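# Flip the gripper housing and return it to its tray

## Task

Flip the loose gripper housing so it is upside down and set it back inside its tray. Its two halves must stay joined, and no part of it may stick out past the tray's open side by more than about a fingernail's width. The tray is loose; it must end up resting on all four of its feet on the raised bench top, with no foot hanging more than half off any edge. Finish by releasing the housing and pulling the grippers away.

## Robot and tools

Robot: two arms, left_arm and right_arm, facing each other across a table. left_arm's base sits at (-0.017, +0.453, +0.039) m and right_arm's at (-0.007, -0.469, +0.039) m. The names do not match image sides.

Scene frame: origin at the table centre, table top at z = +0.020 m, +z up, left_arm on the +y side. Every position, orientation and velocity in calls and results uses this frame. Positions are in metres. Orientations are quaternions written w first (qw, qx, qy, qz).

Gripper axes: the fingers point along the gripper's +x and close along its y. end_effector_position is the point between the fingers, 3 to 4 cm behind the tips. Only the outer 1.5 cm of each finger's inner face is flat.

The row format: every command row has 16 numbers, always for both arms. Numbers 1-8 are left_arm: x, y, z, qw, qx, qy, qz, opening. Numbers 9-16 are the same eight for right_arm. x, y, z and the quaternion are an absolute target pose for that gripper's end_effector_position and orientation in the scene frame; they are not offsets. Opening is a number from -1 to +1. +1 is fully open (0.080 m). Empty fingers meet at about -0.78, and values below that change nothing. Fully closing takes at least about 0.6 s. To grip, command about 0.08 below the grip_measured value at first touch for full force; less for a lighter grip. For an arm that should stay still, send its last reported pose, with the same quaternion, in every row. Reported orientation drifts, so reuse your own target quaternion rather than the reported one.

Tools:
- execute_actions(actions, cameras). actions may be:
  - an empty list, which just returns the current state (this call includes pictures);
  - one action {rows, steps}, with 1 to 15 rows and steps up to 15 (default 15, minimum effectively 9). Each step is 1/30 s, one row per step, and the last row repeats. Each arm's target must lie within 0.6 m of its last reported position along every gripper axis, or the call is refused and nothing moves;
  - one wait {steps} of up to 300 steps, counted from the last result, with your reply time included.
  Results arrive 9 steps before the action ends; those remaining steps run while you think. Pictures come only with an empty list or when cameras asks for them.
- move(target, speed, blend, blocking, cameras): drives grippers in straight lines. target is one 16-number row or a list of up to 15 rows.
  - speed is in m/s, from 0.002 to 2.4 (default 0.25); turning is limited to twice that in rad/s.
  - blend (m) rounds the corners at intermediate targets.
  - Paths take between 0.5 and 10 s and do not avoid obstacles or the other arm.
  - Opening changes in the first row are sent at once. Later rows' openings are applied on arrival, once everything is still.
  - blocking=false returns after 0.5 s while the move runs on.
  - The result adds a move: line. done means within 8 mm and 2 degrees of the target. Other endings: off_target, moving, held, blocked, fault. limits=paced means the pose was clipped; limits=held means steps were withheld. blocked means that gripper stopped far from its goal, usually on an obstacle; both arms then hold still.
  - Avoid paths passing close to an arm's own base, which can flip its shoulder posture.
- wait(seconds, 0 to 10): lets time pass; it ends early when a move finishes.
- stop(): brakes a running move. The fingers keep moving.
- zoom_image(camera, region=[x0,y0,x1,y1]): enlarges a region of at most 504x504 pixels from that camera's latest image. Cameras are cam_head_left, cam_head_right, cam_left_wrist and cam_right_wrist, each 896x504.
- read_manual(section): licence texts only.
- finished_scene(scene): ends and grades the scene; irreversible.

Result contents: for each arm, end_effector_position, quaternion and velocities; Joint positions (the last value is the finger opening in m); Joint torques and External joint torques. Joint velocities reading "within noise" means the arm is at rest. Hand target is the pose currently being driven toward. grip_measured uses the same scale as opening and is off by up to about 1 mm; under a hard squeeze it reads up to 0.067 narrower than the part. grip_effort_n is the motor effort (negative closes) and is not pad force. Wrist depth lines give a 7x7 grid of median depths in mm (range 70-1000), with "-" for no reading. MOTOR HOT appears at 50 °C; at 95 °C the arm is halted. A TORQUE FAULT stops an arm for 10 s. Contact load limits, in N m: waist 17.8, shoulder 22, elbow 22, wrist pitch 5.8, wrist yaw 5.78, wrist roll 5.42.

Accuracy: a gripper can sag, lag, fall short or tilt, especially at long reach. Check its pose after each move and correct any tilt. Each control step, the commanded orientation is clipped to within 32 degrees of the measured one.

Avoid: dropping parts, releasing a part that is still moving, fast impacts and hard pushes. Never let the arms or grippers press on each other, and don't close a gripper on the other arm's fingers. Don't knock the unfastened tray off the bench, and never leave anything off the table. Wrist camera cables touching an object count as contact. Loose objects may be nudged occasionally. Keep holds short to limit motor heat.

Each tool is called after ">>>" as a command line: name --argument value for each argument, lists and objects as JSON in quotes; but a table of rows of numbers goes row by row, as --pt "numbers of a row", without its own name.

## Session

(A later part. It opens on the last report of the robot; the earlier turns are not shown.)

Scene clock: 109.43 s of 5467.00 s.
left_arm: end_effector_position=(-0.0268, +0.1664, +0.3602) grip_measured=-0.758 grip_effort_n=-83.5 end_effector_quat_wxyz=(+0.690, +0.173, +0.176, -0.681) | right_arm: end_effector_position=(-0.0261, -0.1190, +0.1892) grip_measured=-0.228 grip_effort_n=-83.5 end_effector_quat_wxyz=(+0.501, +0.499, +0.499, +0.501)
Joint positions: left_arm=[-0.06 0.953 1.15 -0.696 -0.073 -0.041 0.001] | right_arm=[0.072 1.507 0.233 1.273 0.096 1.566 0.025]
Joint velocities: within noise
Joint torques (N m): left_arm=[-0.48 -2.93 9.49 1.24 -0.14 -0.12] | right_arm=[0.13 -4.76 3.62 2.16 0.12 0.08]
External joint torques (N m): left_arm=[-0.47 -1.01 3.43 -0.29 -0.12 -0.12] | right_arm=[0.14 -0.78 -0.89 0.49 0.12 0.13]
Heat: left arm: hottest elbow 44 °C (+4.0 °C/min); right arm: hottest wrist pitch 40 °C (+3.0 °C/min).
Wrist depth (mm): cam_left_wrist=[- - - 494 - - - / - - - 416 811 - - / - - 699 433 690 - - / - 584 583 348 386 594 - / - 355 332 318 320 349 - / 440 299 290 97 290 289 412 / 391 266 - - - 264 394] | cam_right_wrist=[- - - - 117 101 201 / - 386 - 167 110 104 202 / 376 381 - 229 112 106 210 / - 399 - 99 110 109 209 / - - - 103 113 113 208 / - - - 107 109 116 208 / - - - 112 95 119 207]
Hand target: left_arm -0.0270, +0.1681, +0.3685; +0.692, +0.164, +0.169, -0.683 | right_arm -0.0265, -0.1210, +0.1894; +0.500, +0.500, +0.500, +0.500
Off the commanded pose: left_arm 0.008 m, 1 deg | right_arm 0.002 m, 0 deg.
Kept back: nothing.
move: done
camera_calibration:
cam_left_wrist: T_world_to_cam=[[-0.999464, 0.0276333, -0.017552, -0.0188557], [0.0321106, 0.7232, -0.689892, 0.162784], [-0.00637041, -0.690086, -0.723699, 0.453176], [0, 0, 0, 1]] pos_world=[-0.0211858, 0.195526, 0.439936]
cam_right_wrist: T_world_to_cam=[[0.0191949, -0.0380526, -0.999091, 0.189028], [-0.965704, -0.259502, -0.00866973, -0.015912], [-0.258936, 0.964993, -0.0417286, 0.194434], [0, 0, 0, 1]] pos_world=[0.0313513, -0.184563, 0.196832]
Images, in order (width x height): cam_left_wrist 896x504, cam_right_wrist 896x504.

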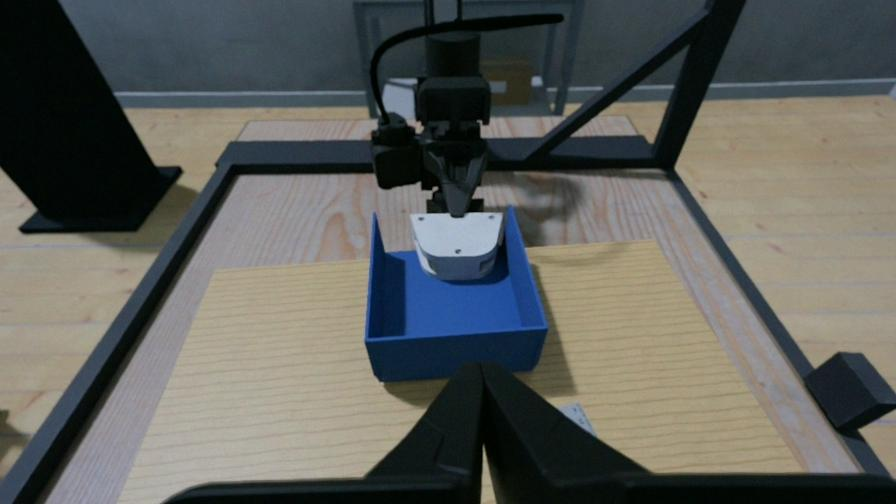

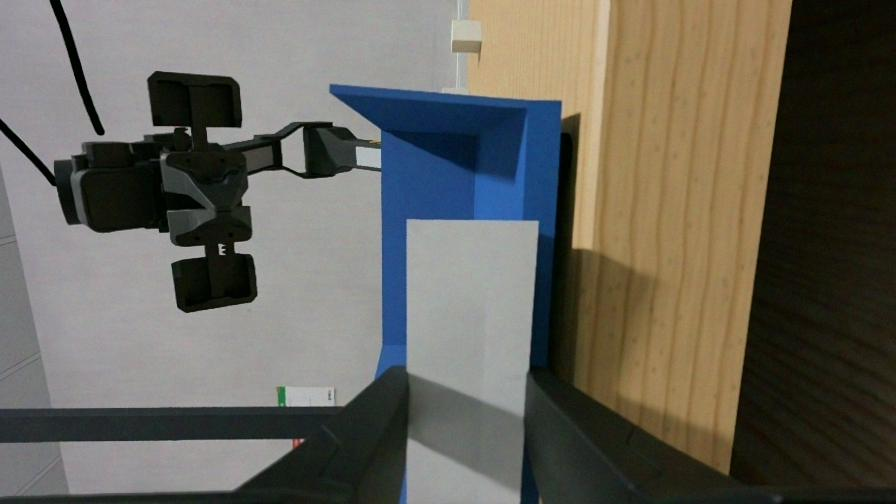

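>>> move --pt "-0.027 0.168 0.3685 0.692 0.164 0.169 -0.683 -0.8 -0.0263 -0.121 0.1893 0.5 0.5 0.5 0.5 -0.05" --pt "-0.027 0.168 0.3685 0.692 0.164 0.169 -0.683 -0.8 -0.0263 -0.1105 0.1893 0.5 0.5 0.5 0.5 -0.05" --speed 0.03 --cameras '["cam_right_wrist","cam_left_wrist"]'

>>> zoom_image --camera "cam_left_wrist" --region '[340, 180, 580, 400]'

Scene clock: 111.53 s of 5467.00 s.
left_arm: end_effector_position=(-0.0268, +0.1664, +0.3602) grip_measured=-0.758 grip_effort_n=-83.5 end_effector_quat_wxyz=(+0.690, +0.173, +0.176, -0.681) | right_arm: end_effector_position=(-0.0267, -0.1128, +0.1881) grip_measured=-0.053 grip_effort_n=15.1 end_effector_quat_wxyz=(+0.502, +0.497, +0.500, +0.500)
Joint positions: left_arm=[-0.06 0.953 1.15 -0.696 -0.073 -0.041 0.001] | right_arm=[0.071 1.534 0.256 1.274 0.094 1.566 0.033]
Joint velocities: within noise
Joint torques (N m): left_arm=[-0.28 -2.83 9.47 1.28 -0.13 -0.14] | right_arm=[-0.34 -3.27 5.15 2.5 -0.04 0.06]
External joint torques (N m): left_arm=[-0.27 -0.83 3.26 -0.29 -0.11 -0.14] | right_arm=[-0.34 0.94 0.67 0.81 -0.04 0.12]
Heat: left arm: hottest elbow 44 °C (+4.0 °C/min); right arm: hottest wrist pitch 40 °C (+3.0 °C/min).
Wrist depth (mm): cam_left_wrist=[- - - - - - - / - - - 418 826 - - / - - 689 430 694 - - / - 581 583 345 384 596 - / - 358 332 317 322 351 - / 443 298 291 97 289 288 413 / 390 267 - - - 262 397] | cam_right_wrist=[- - - 421 111 96 190 / - 373 727 158 105 98 198 / 370 374 - 222 106 101 198 / - 401 - 94 104 104 206 / - - - 96 107 107 206 / - - - 100 101 110 206 / - - 73 104 94 113 205]
Hand target: left_arm -0.0270, +0.1681, +0.3685; +0.692, +0.164, +0.169, -0.683 | right_arm -0.0263, -0.1106, +0.1893; +0.500, +0.500, +0.500, +0.500
Off the commanded pose: left_arm 0.008 m, 1 deg | right_arm 0.003 m, 0 deg.
Kept back: nothing.
move: done
camera_calibration:
cam_left_wrist: T_world_to_cam=[[-0.999464, 0.0276333, -0.017552, -0.0188557], [0.0321106, 0.7232, -0.689892, 0.162784], [-0.00637041, -0.690086, -0.723699, 0.453176], [0, 0, 0, 1]] pos_world=[-0.0211858, 0.195526, 0.439936]
cam_right_wrist: T_world_to_cam=[[0.0196059, -0.0418637, -0.998931, 0.187748], [-0.965511, -0.260239, -0.00804372, -0.0150542], [-0.259624, 0.964636, -0.045522, 0.188994], [0, 0, 0, 1]] pos_world=[0.0308513, -0.178368, 0.19603]
Images, in order (width x height): cam_left_wrist 896x504, cam_right_wrist 896x504.

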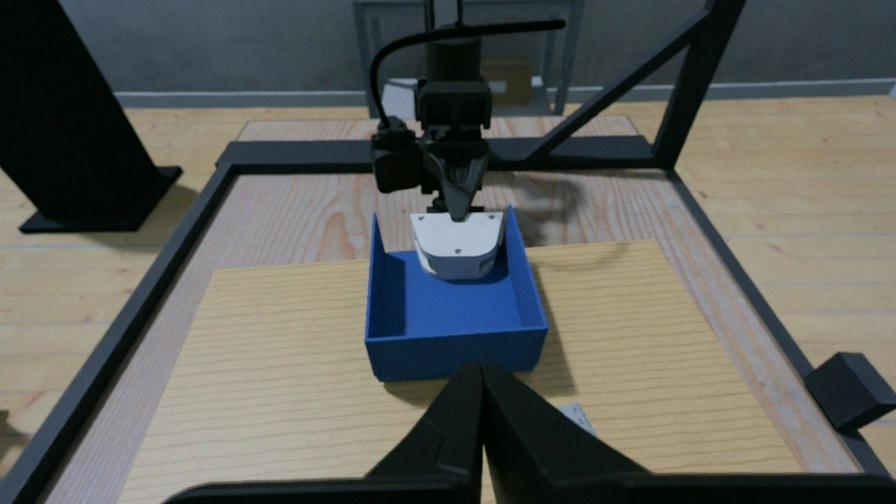

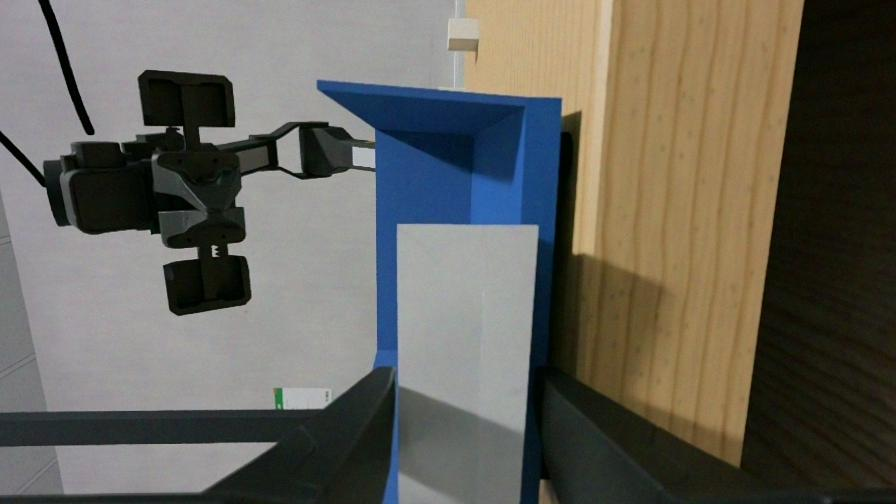

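Scaled by 2.100 from the camera's 896x504 image, which has a finer 1280x720 frame.

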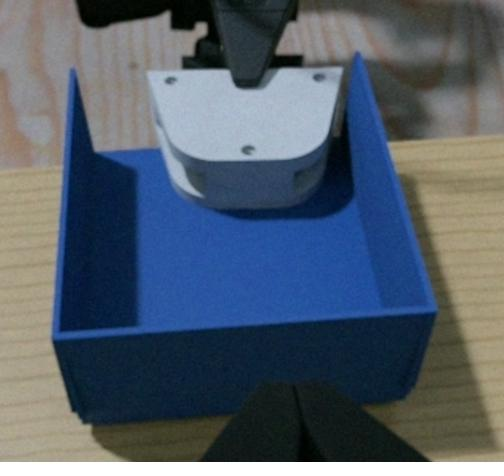

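>>> move --pt "-0.027 0.168 0.3685 0.692 0.164 0.169 -0.683 -0.8 -0.0263 -0.1106 0.1893 0.5 0.5 0.5 0.5 -0.32" --pt "-0.027 0.168 0.3685 0.692 0.164 0.169 -0.683 -0.8 -0.0263 -0.1106 0.25 0.5 0.5 0.5 0.5 -0.32" --speed 0.08 --cameras '["cam_right_wrist","cam_left_wrist"]'

>>> zoom_image --camera "cam_left_wrist" --region '[340, 80, 580, 300]'

Scene clock: 114.03 s of 5467.00 s.
left_arm: end_effector_position=(-0.0268, +0.1664, +0.3602) grip_measured=-0.758 grip_effort_n=-83.5 end_effector_quat_wxyz=(+0.690, +0.173, +0.176, -0.681) | right_arm: end_effector_position=(-0.0268, -0.1112, +0.2419) grip_measured=-0.231 grip_effort_n=-83.5 end_effector_quat_wxyz=(+0.507, +0.493, +0.504, +0.496)
Joint positions: left_arm=[-0.06 0.953 1.15 -0.696 -0.073 -0.041 0.001] | right_arm=[0.071 1.24 0.384 0.835 0.094 1.567 0.025]
Joint velocities: within noise
Joint torques (N m): left_arm=[-0.53 -2.86 9.55 1.29 -0.13 -0.13] | right_arm=[-0.3 -4.58 6.93 2.35 -0.03 0.05]
External joint torques (N m): left_arm=[-0.52 -0.91 3.41 -0.26 -0.11 -0.14] | right_arm=[-0.29 -0.97 0.82 0.68 -0.04 0.1]
Heat: left arm: hottest elbow 45 °C (+5.1 °C/min); right arm: hottest wrist pitch 41 °C (+3.0 °C/min).
Wrist depth (mm): cam_left_wrist=[- - - 351 - - - / - - 835 373 820 - - / - - 703 324 690 - - / - 579 579 358 385 592 - / - 355 332 316 323 349 - / 439 301 293 96 289 289 412 / 391 266 - - - 265 395] | cam_right_wrist=[- - - - 274 151 105 / - 369 - - 173 128 106 / - 363 713 684 223 129 104 / - - 407 94 189 128 106 / - - - 96 207 128 109 / - - - 100 100 128 111 / - - - 104 95 126 114]
Hand target: left_arm -0.0270, +0.1681, +0.3685; +0.692, +0.164, +0.169, -0.683 | right_arm -0.0263, -0.1107, +0.2499; +0.500, +0.500, +0.500, +0.500
Off the commanded pose: left_arm 0.008 m, 1 deg | right_arm 0.008 m, 1 deg.
Kept back: nothing.
move: done
camera_calibration:
cam_left_wrist: T_world_to_cam=[[-0.999464, 0.0276333, -0.017552, -0.0188557], [0.0321106, 0.7232, -0.689892, 0.162784], [-0.00637041, -0.690086, -0.723699, 0.453176], [0, 0, 0, 1]] pos_world=[-0.0211858, 0.195526, 0.439936]
cam_right_wrist: T_world_to_cam=[[0.020785, -0.0581924, -0.998089, 0.239622], [-0.965514, -0.260303, -0.00492999, -0.0151587], [-0.259519, 0.963772, -0.0615961, 0.193701], [0, 0, 0, 1]] pos_world=[0.0306526, -0.176685, 0.25102]
Images, in order (width x height): cam_left_wrist 896x504, cam_right_wrist 896x504.

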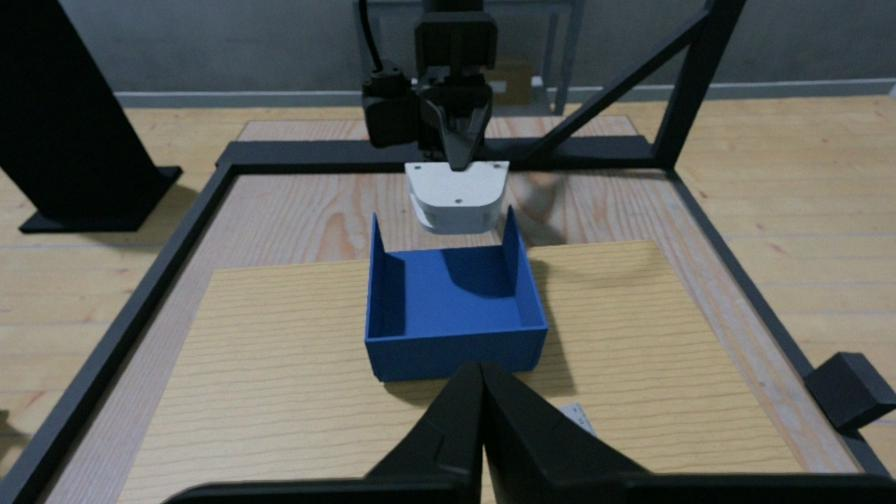

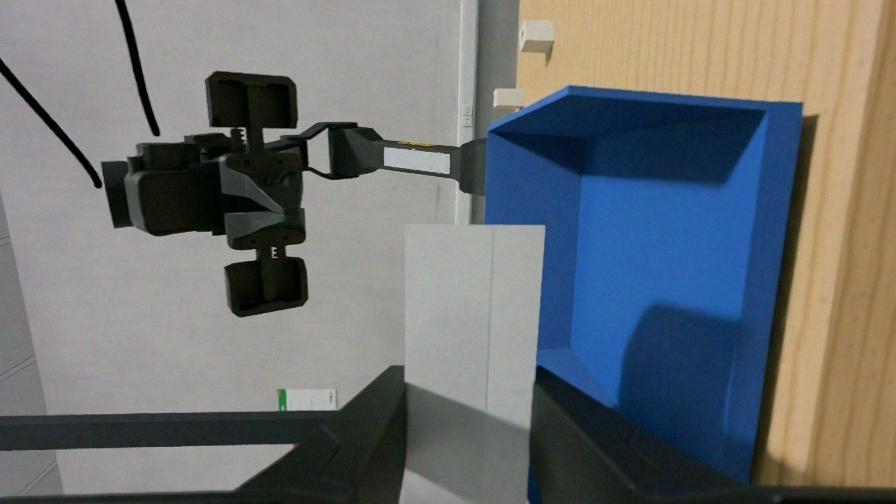

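Scaled by 2.100 from the camera's 896x504 image, which has a finer 1280x720 frame.

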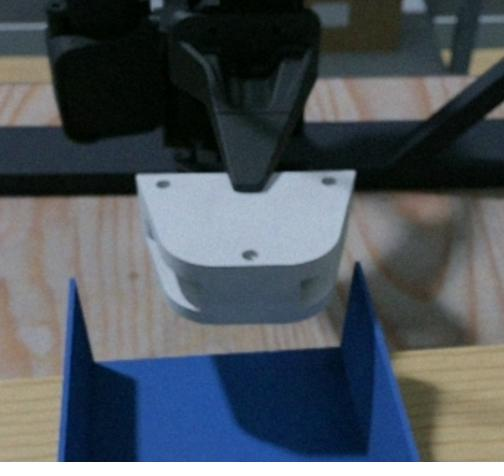

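>>> move --pt "-0.027 0.168 0.3685 0.692 0.164 0.169 -0.683 -0.8 -0.0263 -0.18 0.27 0.5 0.5 0.5 0.5 -0.32" --pt "-0.027 0.168 0.3685 0.692 0.164 0.169 -0.683 -0.8 -0.0263 -0.185 0.27 0.7071 0 0 0.7071 -0.32" --pt "-0.027 0.168 0.3685 0.692 0.164 0.169 -0.683 -0.8 -0.0263 -0.185 0.27 0.5 -0.5 -0.5 0.5 -0.32" --speed '[0.15,0.4,0.4]' --blend '[0.01,0.01,0]'

>>> zoom_image --camera "cam_left_wrist" --region '[340, 80, 580, 300]'

Scene clock: 119.37 s of 5467.00 s.
left_arm: end_effector_position=(-0.0268, +0.1664, +0.3602) grip_measured=-0.758 grip_effort_n=-83.5 end_effector_quat_wxyz=(+0.690, +0.173, +0.176, -0.681) | right_arm: end_effector_position=(-0.0260, -0.1836, +0.2707) grip_measured=-0.230 grip_effort_n=-83.5 end_effector_quat_wxyz=(+0.501, -0.500, -0.498, +0.502)
Joint positions: left_arm=[-0.06 0.953 1.15 -0.696 -0.073 -0.041 0.001] | right_arm=[0.117 0.708 0.297 0.408 0.141 -1.565 0.025]
Joint velocities: within noise
Joint torques (N m): left_arm=[-0.34 -3.01 9.54 1.28 -0.16 -0.08] | right_arm=[0.16 -2 5.81 2.43 0.1 -0.14]
External joint torques (N m): left_arm=[-0.34 -0.99 3.36 -0.27 -0.14 -0.08] | right_arm=[0.17 -0.8 -1.23 0.73 0.09 -0.19]
Heat: left arm: hottest elbow 45 °C (+4.0 °C/min); right arm: hottest wrist pitch 41 °C (+2.0 °C/min).
Wrist depth (mm): cam_left_wrist=[- - - 417 - - - / - - - 351 818 - - / - - 702 686 689 - - / - 580 575 370 385 592 - / - 355 335 315 322 348 - / 442 299 291 96 292 289 410 / 392 266 - - - 262 392] | cam_right_wrist=[147 199 418 - - - - / 153 199 412 - - - - / 159 178 288 832 448 - - / 167 185 299 94 475 - - / 177 186 274 96 - - - / 191 200 231 100 100 - - / 286 199 - 104 95 - -]
Hand target: left_arm -0.0270, +0.1681, +0.3685; +0.692, +0.164, +0.169, -0.683 | right_arm -0.0263, -0.1849, +0.2698; +0.500, -0.500, -0.500, +0.500
Off the commanded pose: left_arm 0.008 m, 1 deg | right_arm 0.002 m, 0 deg.
Kept back: nothing.
move: done
camera_calibration:
cam_left_wrist: T_world_to_cam=[[-0.999464, 0.0276333, -0.017552, -0.0188557], [0.0321106, 0.7232, -0.689892, 0.162784], [-0.00637041, -0.690086, -0.723699, 0.453176], [0, 0, 0, 1]] pos_world=[-0.0211858, 0.195526, 0.439936]
cam_right_wrist: T_world_to_cam=[[-0.00915984, -0.0342595, 0.999371, -0.273099], [0.965468, -0.260523, -0.0000819062, 0.0158353], [0.260362, 0.96486, 0.0354627, 0.252917], [0, 0, 0, 1]] pos_world=[-0.08364, -0.24926, 0.263959]

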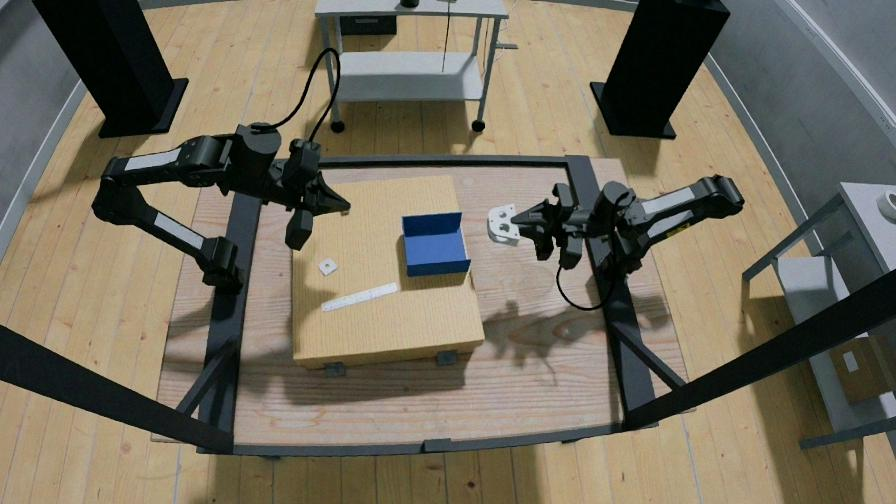

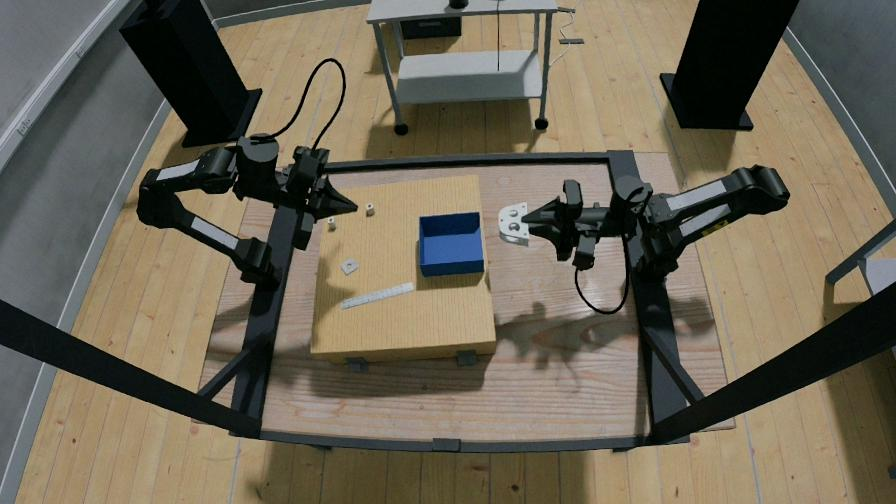

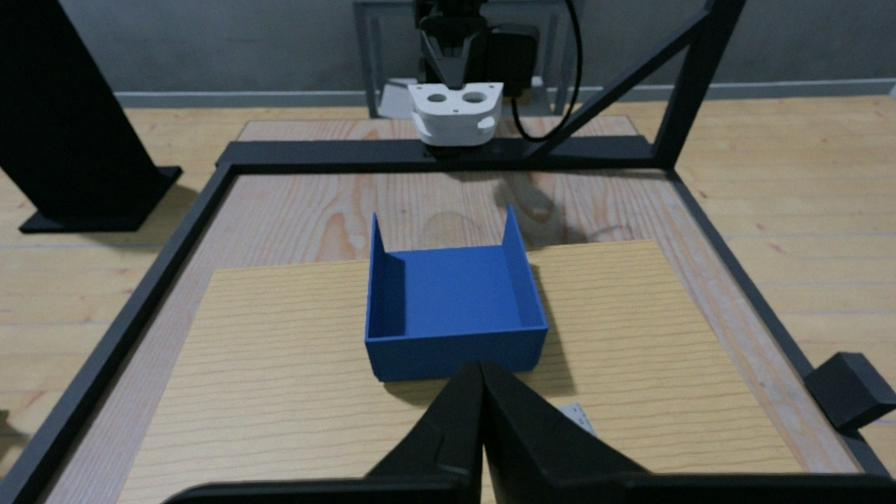

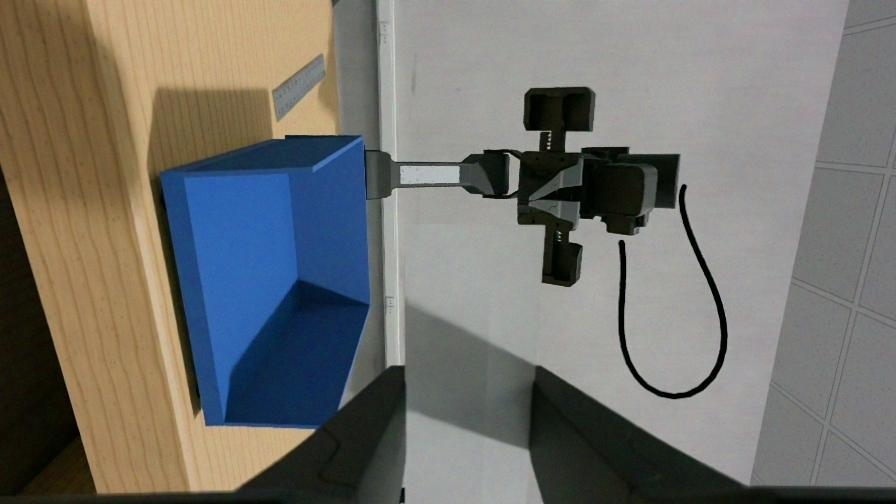

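Scaled by 2.100 from the camera's 896x504 image, which has a finer 1280x720 frame.

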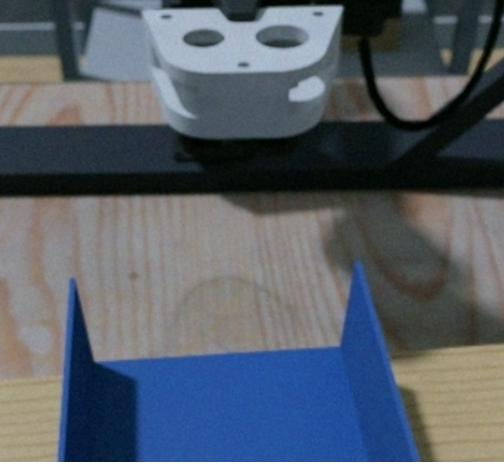

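>>> move --pt "-0.027 0.168 0.3685 0.692 0.164 0.169 -0.683 -0.8 -0.019 -0.15 0.26 0.5 -0.5 -0.5 0.5 -0.32" --pt "-0.027 0.168 0.3685 0.692 0.164 0.169 -0.683 -0.8 -0.019 -0.111 0.24 0.5 -0.5 -0.5 0.5 -0.32" --pt "-0.027 0.168 0.3685 0.692 0.164 0.169 -0.683 -0.8 -0.019 -0.111 0.205 0.5 -0.5 -0.5 0.5 -0.32" --speed '[0.2,0.12,0.08]' --blend '[0.01,0.01,0]'

>>> zoom_image --camera "cam_left_wrist" --region '[340, 130, 580, 350]'

Scene clock: 121.60 s of 5467.00 s.
left_arm: end_effector_position=(-0.0268, +0.1664, +0.3602) grip_measured=-0.758 grip_effort_n=-83.5 end_effector_quat_wxyz=(+0.690, +0.173, +0.176, -0.681) | right_arm: end_effector_position=(-0.0196, -0.1105, +0.2081) grip_measured=-0.230 grip_effort_n=-83.5 end_effector_quat_wxyz=(+0.503, -0.497, -0.500, +0.500)
Joint positions: left_arm=[-0.06 0.953 1.15 -0.696 -0.073 -0.041 0.001] | right_arm=[0.037 1.43 0.292 1.145 0.06 -1.566 0.025]
Joint velocities: within noise
Joint torques (N m): left_arm=[-0.43 -2.62 9.46 1.26 -0.14 -0.07] | right_arm=[-0.32 -3.2 4.32 2.58 -0.06 -0.13]
External joint torques (N m): left_arm=[-0.41 -0.64 3.36 -0.26 -0.12 -0.08] | right_arm=[-0.32 0.85 -0.82 0.88 -0.06 -0.18]
Heat: left arm: hottest elbow 46 °C (+5.0 °C/min); right arm: hottest wrist pitch 41 °C (+2.0 °C/min).
Wrist depth (mm): cam_left_wrist=[- - - - - - - / - - - 385 821 - - / - - 691 417 663 - - / - 583 579 347 385 596 - / - 355 332 317 323 351 - / 440 299 292 96 290 288 410 / 392 267 - - - 263 392] | cam_right_wrist=[- 81 152 - - - - / - 84 152 - - - - / 87 88 107 218 743 376 - / - 93 104 94 428 - - / - 98 110 96 - - - / 104 103 111 100 102 - - / 109 108 - 104 95 - -]
Hand target: left_arm -0.0270, +0.1681, +0.3685; +0.692, +0.164, +0.169, -0.683 | right_arm -0.0190, -0.1110, +0.2050; +0.500, -0.500, -0.500, +0.500
Off the commanded pose: left_arm 0.008 m, 1 deg | right_arm 0.003 m, 0 deg.
Kept back: nothing.
move: done
camera_calibration:
cam_left_wrist: T_world_to_cam=[[-0.999464, 0.0276333, -0.017552, -0.0188557], [0.0321106, 0.7232, -0.689892, 0.162784], [-0.00637041, -0.690086, -0.723699, 0.453176], [0, 0, 0, 1]] pos_world=[-0.0211858, 0.195526, 0.439936]
cam_right_wrist: T_world_to_cam=[[-0.00902462, -0.0438028, 0.998999, -0.208872], [0.965761, -0.259419, -0.00265027, 0.0293555], [0.259275, 0.964771, 0.0446442, 0.180909], [0, 0, 0, 1]] pos_world=[-0.0771405, -0.176069, 0.200664]

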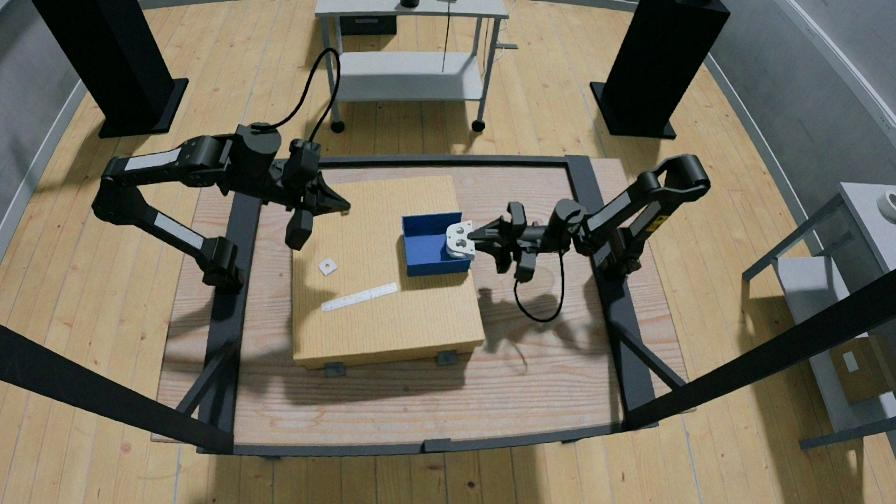

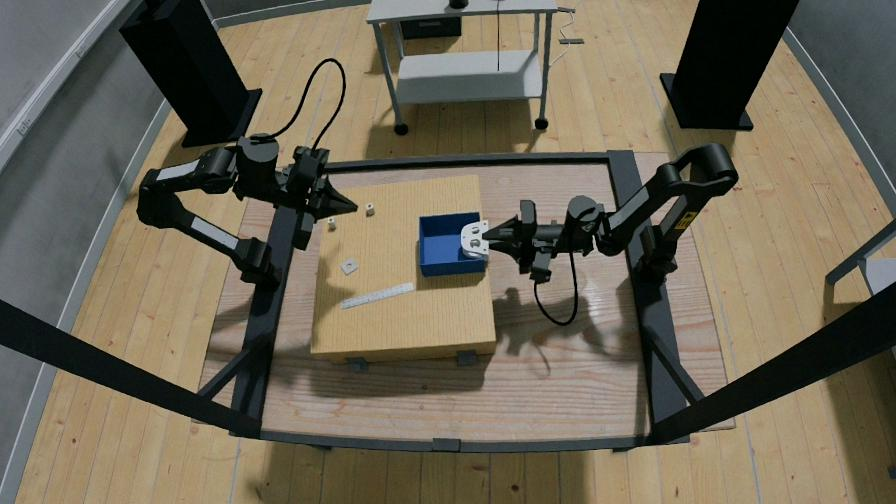

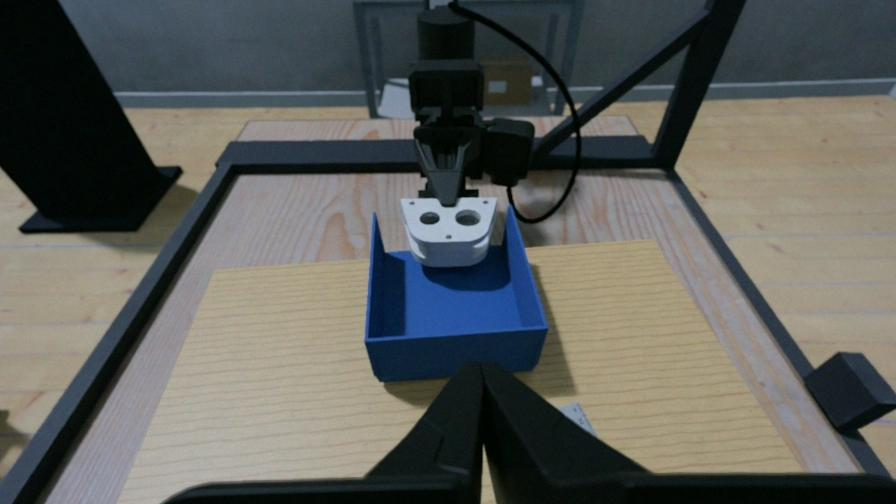

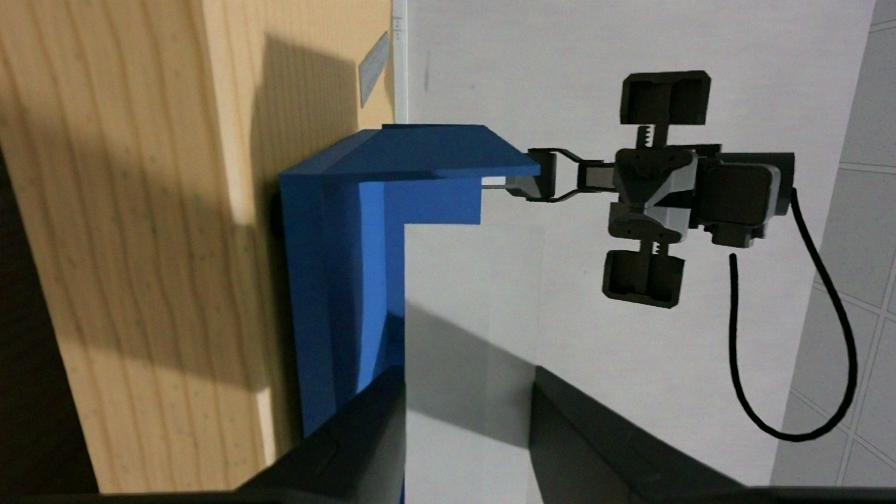

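Scaled by 2.100 from the camera's 896x504 image, which has a finer 1280x720 frame.

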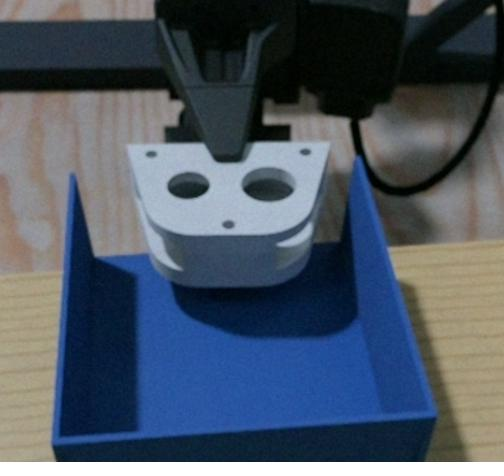

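>>> move --pt "-0.027 0.168 0.3685 0.692 0.164 0.169 -0.683 -0.8 -0.018 -0.116 0.205 0.5 -0.5 -0.5 0.5 -0.32" --pt "-0.027 0.168 0.3685 0.692 0.164 0.169 -0.683 -0.8 -0.018 -0.116 0.192 0.5 -0.5 -0.5 0.5 -0.32" --speed '[0.08,0.04]' --cameras '["cam_right_wrist","cam_left_wrist"]'

>>> zoom_image --camera "cam_left_wrist" --region '[340, 130, 580, 350]'

Scene clock: 122.90 s of 5467.00 s.
left_arm: end_effector_position=(-0.0268, +0.1664, +0.3602) grip_measured=-0.758 grip_effort_n=-83.5 end_effector_quat_wxyz=(+0.690, +0.173, +0.176, -0.681) | right_arm: end_effector_position=(-0.0186, -0.1153, +0.1949) grip_measured=-0.230 grip_effort_n=-83.5 end_effector_quat_wxyz=(+0.503, -0.497, -0.500, +0.500)
Joint positions: left_arm=[-0.06 0.953 1.15 -0.696 -0.073 -0.041 0.001] | right_arm=[0.033 1.491 0.251 1.246 0.056 -1.566 0.025]
Joint velocities: within noise
Joint torques (N m): left_arm=[-0.31 -2.82 9.54 1.25 -0.15 -0.08] | right_arm=[-0.33 -3.3 3.93 2.59 -0.05 -0.13]
External joint torques (N m): left_arm=[-0.31 -0.91 3.44 -0.29 -0.13 -0.08] | right_arm=[-0.35 0.76 -0.75 0.89 -0.04 -0.18]
Heat: left arm: hottest elbow 46 °C (+5.0 °C/min); right arm: hottest wrist pitch 41 °C (+1.0 °C/min).
Wrist depth (mm): cam_left_wrist=[- - - - - - - / - - - 421 827 - - / - - 695 426 668 - - / - 587 577 347 386 593 - / - 357 335 316 321 351 - / 443 300 294 96 289 287 413 / 390 266 - - - 264 398] | cam_right_wrist=[84 84 118 - - - - / 88 88 99 - - 399 - / 92 92 100 222 734 378 - / 203 98 100 94 - 415 - / 213 103 106 96 - - - / 214 109 109 100 101 - - / 225 114 - 104 95 - -]
Hand target: left_arm -0.0270, +0.1681, +0.3685; +0.692, +0.164, +0.169, -0.683 | right_arm -0.0181, -0.1160, +0.1921; +0.500, -0.500, -0.500, +0.500
Off the commanded pose: left_arm 0.008 m, 1 deg | right_arm 0.003 m, 0 deg.
Kept back: nothing.
move: done
camera_calibration:
cam_left_wrist: T_world_to_cam=[[-0.999464, 0.0276333, -0.017552, -0.0188557], [0.0321106, 0.7232, -0.689892, 0.162784], [-0.00637041, -0.690086, -0.723699, 0.453176], [0, 0, 0, 1]] pos_world=[-0.0211858, 0.195526, 0.439936]
cam_right_wrist: T_world_to_cam=[[-0.00911615, -0.0433622, 0.999018, -0.195821], [0.965766, -0.259403, -0.00244661, 0.0270487], [0.259255, 0.964795, 0.0442425, 0.186044], [0, 0, 0, 1]] pos_world=[-0.0761406, -0.180969, 0.187464]
Images, in order (width x height): cam_left_wrist 896x504, cam_right_wrist 896x504.

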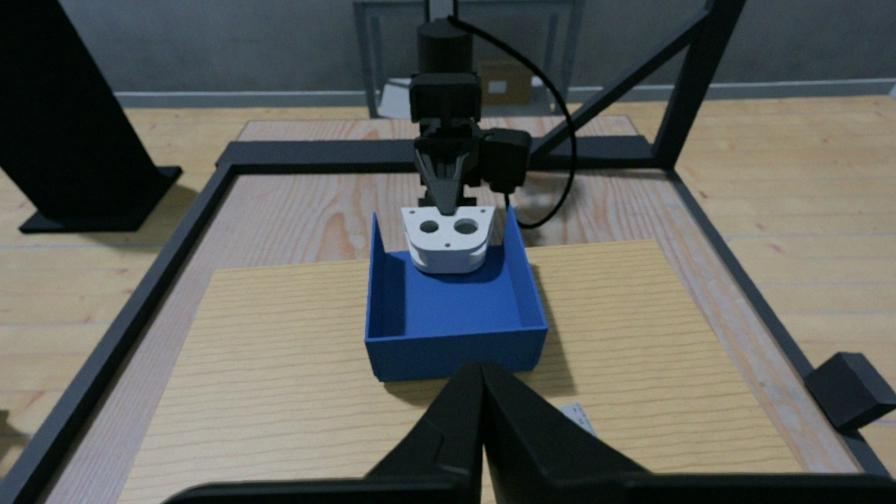

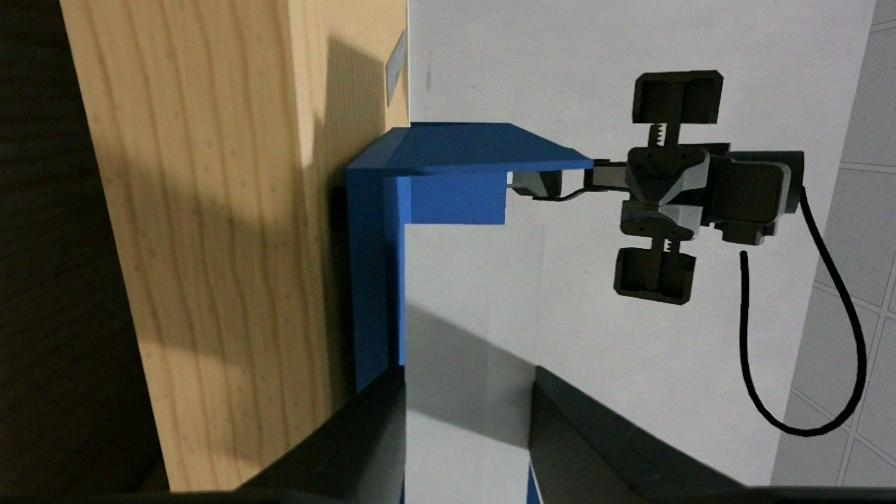

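Scaled by 2.100 from the camera's 896x504 image, which has a finer 1280x720 frame.

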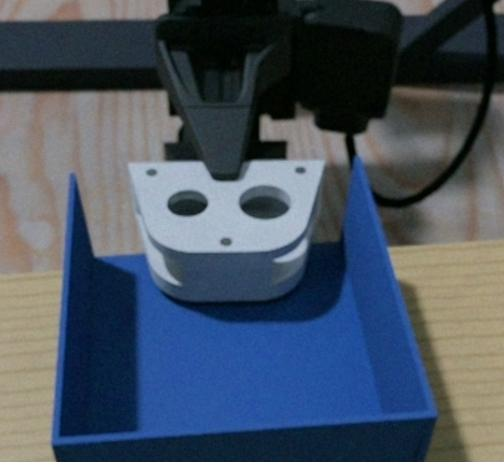

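>>> move --pt "-0.027 0.168 0.3685 0.692 0.164 0.169 -0.683 -0.8 -0.018 -0.116 0.1875 0.5 -0.5 -0.5 0.5 -0.32" --speed 0.02 --cameras '["cam_right_wrist","cam_left_wrist"]'

>>> zoom_image --camera "cam_left_wrist" --region '[340, 130, 580, 350]'

Scene clock: 124.20 s of 5467.00 s.
left_arm: end_effector_position=(-0.0268, +0.1664, +0.3602) grip_measured=-0.758 grip_effort_n=-83.5 end_effector_quat_wxyz=(+0.690, +0.173, +0.176, -0.681) | right_arm: end_effector_position=(-0.0186, -0.1152, +0.1905) grip_measured=-0.230 grip_effort_n=-83.5 end_effector_quat_wxyz=(+0.503, -0.497, -0.500, +0.500)
Joint positions: left_arm=[-0.06 0.953 1.15 -0.696 -0.073 -0.041 0.001] | right_arm=[0.033 1.523 0.244 1.285 0.056 -1.566 0.025]
Joint velocities: within noise
Joint torques (N m): left_arm=[-0.32 -2.87 9.62 1.26 -0.13 -0.1] | right_arm=[-0.36 -3.35 3.78 2.6 -0.05 -0.13]
External joint torques (N m): left_arm=[-0.33 -0.91 3.53 -0.27 -0.1 -0.11] | right_arm=[-0.36 0.76 -0.7 0.92 -0.05 -0.18]
Heat: left arm: hottest elbow 46 °C (+5.1 °C/min); right arm: hottest wrist pitch 41 °C (+1.0 °C/min).
Wrist depth (mm): cam_left_wrist=[- - - - - - - / - - - 398 813 - - / - - 694 438 667 - - / - 587 579 346 387 597 - / - 354 333 317 322 350 - / 441 300 291 96 288 289 412 / 390 267 - - - 261 394] | cam_right_wrist=[- 84 99 - - - - / 88 88 90 - - 402 - / 199 92 94 151 732 380 - / 208 97 100 94 - 425 - / 209 103 105 96 - - - / 220 108 108 100 101 - - / 220 114 - 104 95 - -]
Hand target: left_arm -0.0270, +0.1681, +0.3685; +0.692, +0.164, +0.169, -0.683 | right_arm -0.0180, -0.1160, +0.1875; +0.500, -0.500, -0.500, +0.500
Off the commanded pose: left_arm 0.008 m, 1 deg | right_arm 0.003 m, 1 deg.
Kept back: nothing.
move: done
camera_calibration:
cam_left_wrist: T_world_to_cam=[[-0.999464, 0.0276333, -0.017552, -0.0188557], [0.0321106, 0.7232, -0.689892, 0.162784], [-0.00637041, -0.690086, -0.723699, 0.453176], [0, 0, 0, 1]] pos_world=[-0.0211858, 0.195526, 0.439936]
cam_right_wrist: T_world_to_cam=[[-0.00910018, -0.0440925, 0.998986, -0.191447], [0.965762, -0.259418, -0.00265248, 0.0270981], [0.259272, 0.964758, 0.0449436, 0.186014], [0, 0, 0, 1]] pos_world=[-0.0761406, -0.18087, 0.182965]
Images, in order (width x height): cam_left_wrist 896x504, cam_right_wrist 896x504.

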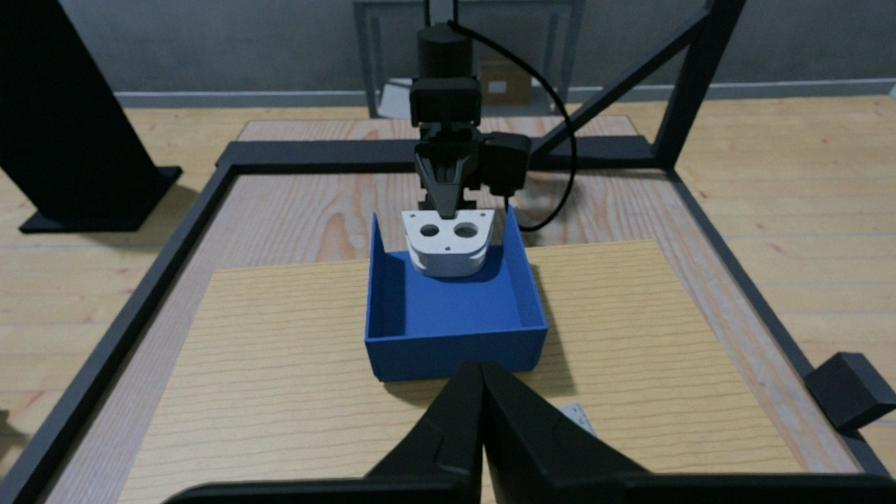

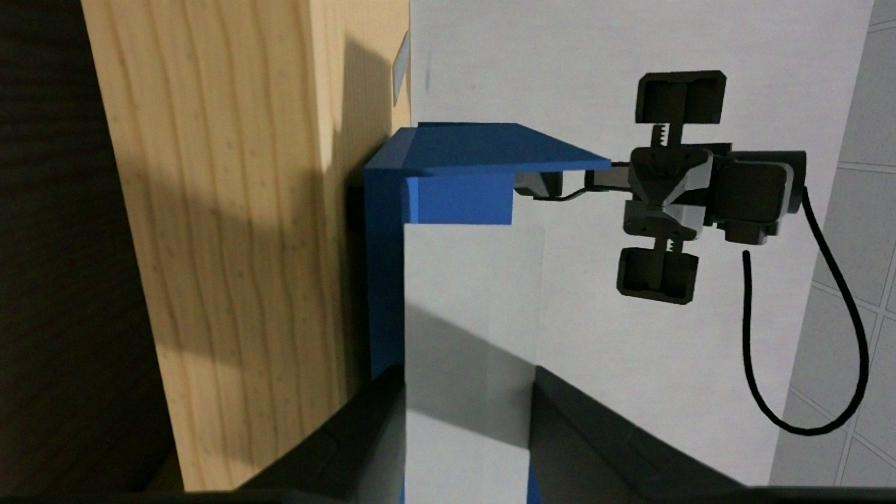

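Scaled by 2.100 from the camera's 896x504 image, which has a finer 1280x720 frame.

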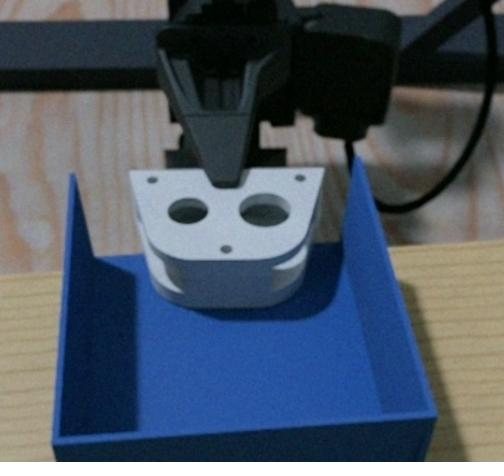

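>>> move --pt "-0.027 0.168 0.3685 0.692 0.164 0.169 -0.683 -0.8 -0.018 -0.116 0.1845 0.5 -0.5 -0.5 0.5 -0.32" --speed 0.02 --cameras '["cam_right_wrist","cam_left_wrist"]'

>>> zoom_image --camera "cam_left_wrist" --region '[340, 130, 580, 350]'

Scene clock: 125.23 s of 5467.00 s.
left_arm: end_effector_position=(-0.0268, +0.1664, +0.3602) grip_measured=-0.758 grip_effort_n=-83.5 end_effector_quat_wxyz=(+0.690, +0.173, +0.176, -0.681) | right_arm: end_effector_position=(-0.0186, -0.1150, +0.1889) grip_measured=-0.230 grip_effort_n=-83.5 end_effector_quat_wxyz=(+0.504, -0.496, -0.502, +0.498)
Joint positions: left_arm=[-0.06 0.953 1.15 -0.696 -0.073 -0.041 0.001] | right_arm=[0.033 1.543 0.241 1.313 0.056 -1.566 0.025]
Joint velocities: within noise
Joint torques (N m): left_arm=[-0.34 -2.91 9.46 1.29 -0.15 -0.14] | right_arm=[-0.3 -3.24 3.55 2.41 -0.05 -0.11]
External joint torques (N m): left_arm=[-0.34 -0.99 3.33 -0.27 -0.13 -0.14] | right_arm=[-0.3 0.93 -0.83 0.72 -0.05 -0.16]
Heat: left arm: hottest elbow 46 °C (+5.1 °C/min); right arm: hottest wrist pitch 41 °C (+1.0 °C/min).
Wrist depth (mm): cam_left_wrist=[- - - - - - - / - - - 430 822 - - / - - 706 439 669 - - / - 581 577 347 386 589 - / - 354 331 315 321 351 - / 441 299 293 96 289 288 414 / 390 266 - - - 262 397] | cam_right_wrist=[- 84 94 - - - - / 89 87 90 - - 401 - / 198 91 94 134 740 381 - / 208 97 98 94 - 424 - / 209 102 104 96 - - - / 219 107 107 100 101 - - / 220 - - 104 95 - -]
Hand target: left_arm -0.0270, +0.1681, +0.3685; +0.692, +0.164, +0.169, -0.683 | right_arm -0.0180, -0.1161, +0.1844; +0.500, -0.500, -0.500, +0.500
Off the commanded pose: left_arm 0.008 m, 1 deg | right_arm 0.005 m, 1 deg.
Kept back: nothing.
move: done
camera_calibration:
cam_left_wrist: T_world_to_cam=[[-0.999464, 0.0276333, -0.017552, -0.0188557], [0.0321106, 0.7232, -0.689892, 0.162784], [-0.00637041, -0.690086, -0.723699, 0.453176], [0, 0, 0, 1]] pos_world=[-0.0211858, 0.195526, 0.439936]
cam_right_wrist: T_world_to_cam=[[-0.00956296, -0.049034, 0.998751, -0.190425], [0.965759, -0.259418, -0.00348913, 0.0274179], [0.259265, 0.96452, 0.0498358, 0.184911], [0, 0, 0, 1]] pos_world=[-0.0762411, -0.180575, 0.181068]
Images, in order (width x height): cam_left_wrist 896x504, cam_right_wrist 896x504.

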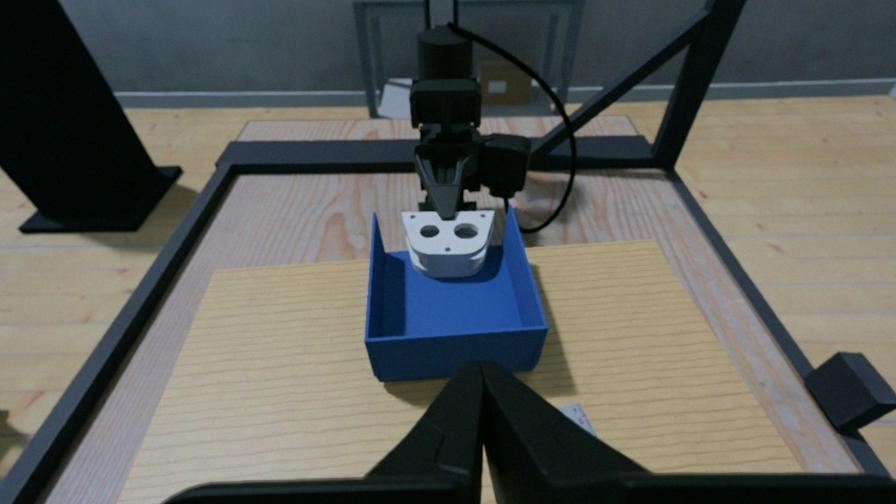

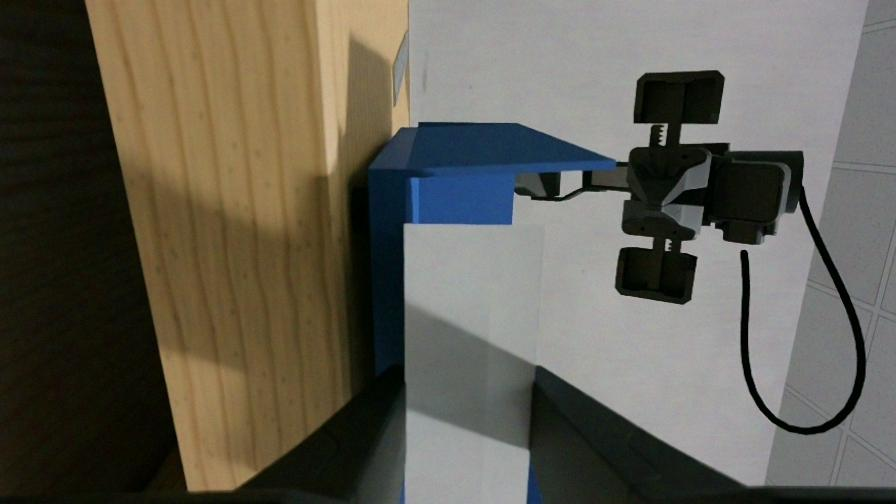

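Scaled by 2.100 from the camera's 896x504 image, which has a finer 1280x720 frame.

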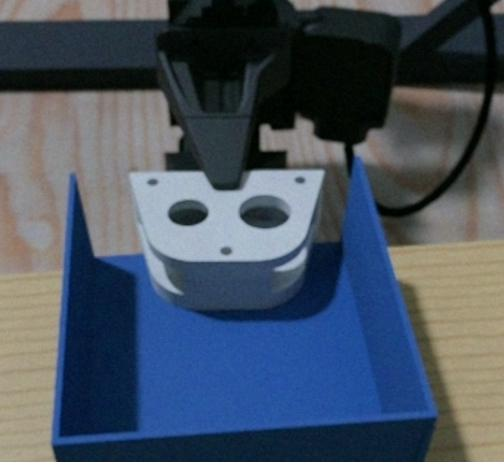

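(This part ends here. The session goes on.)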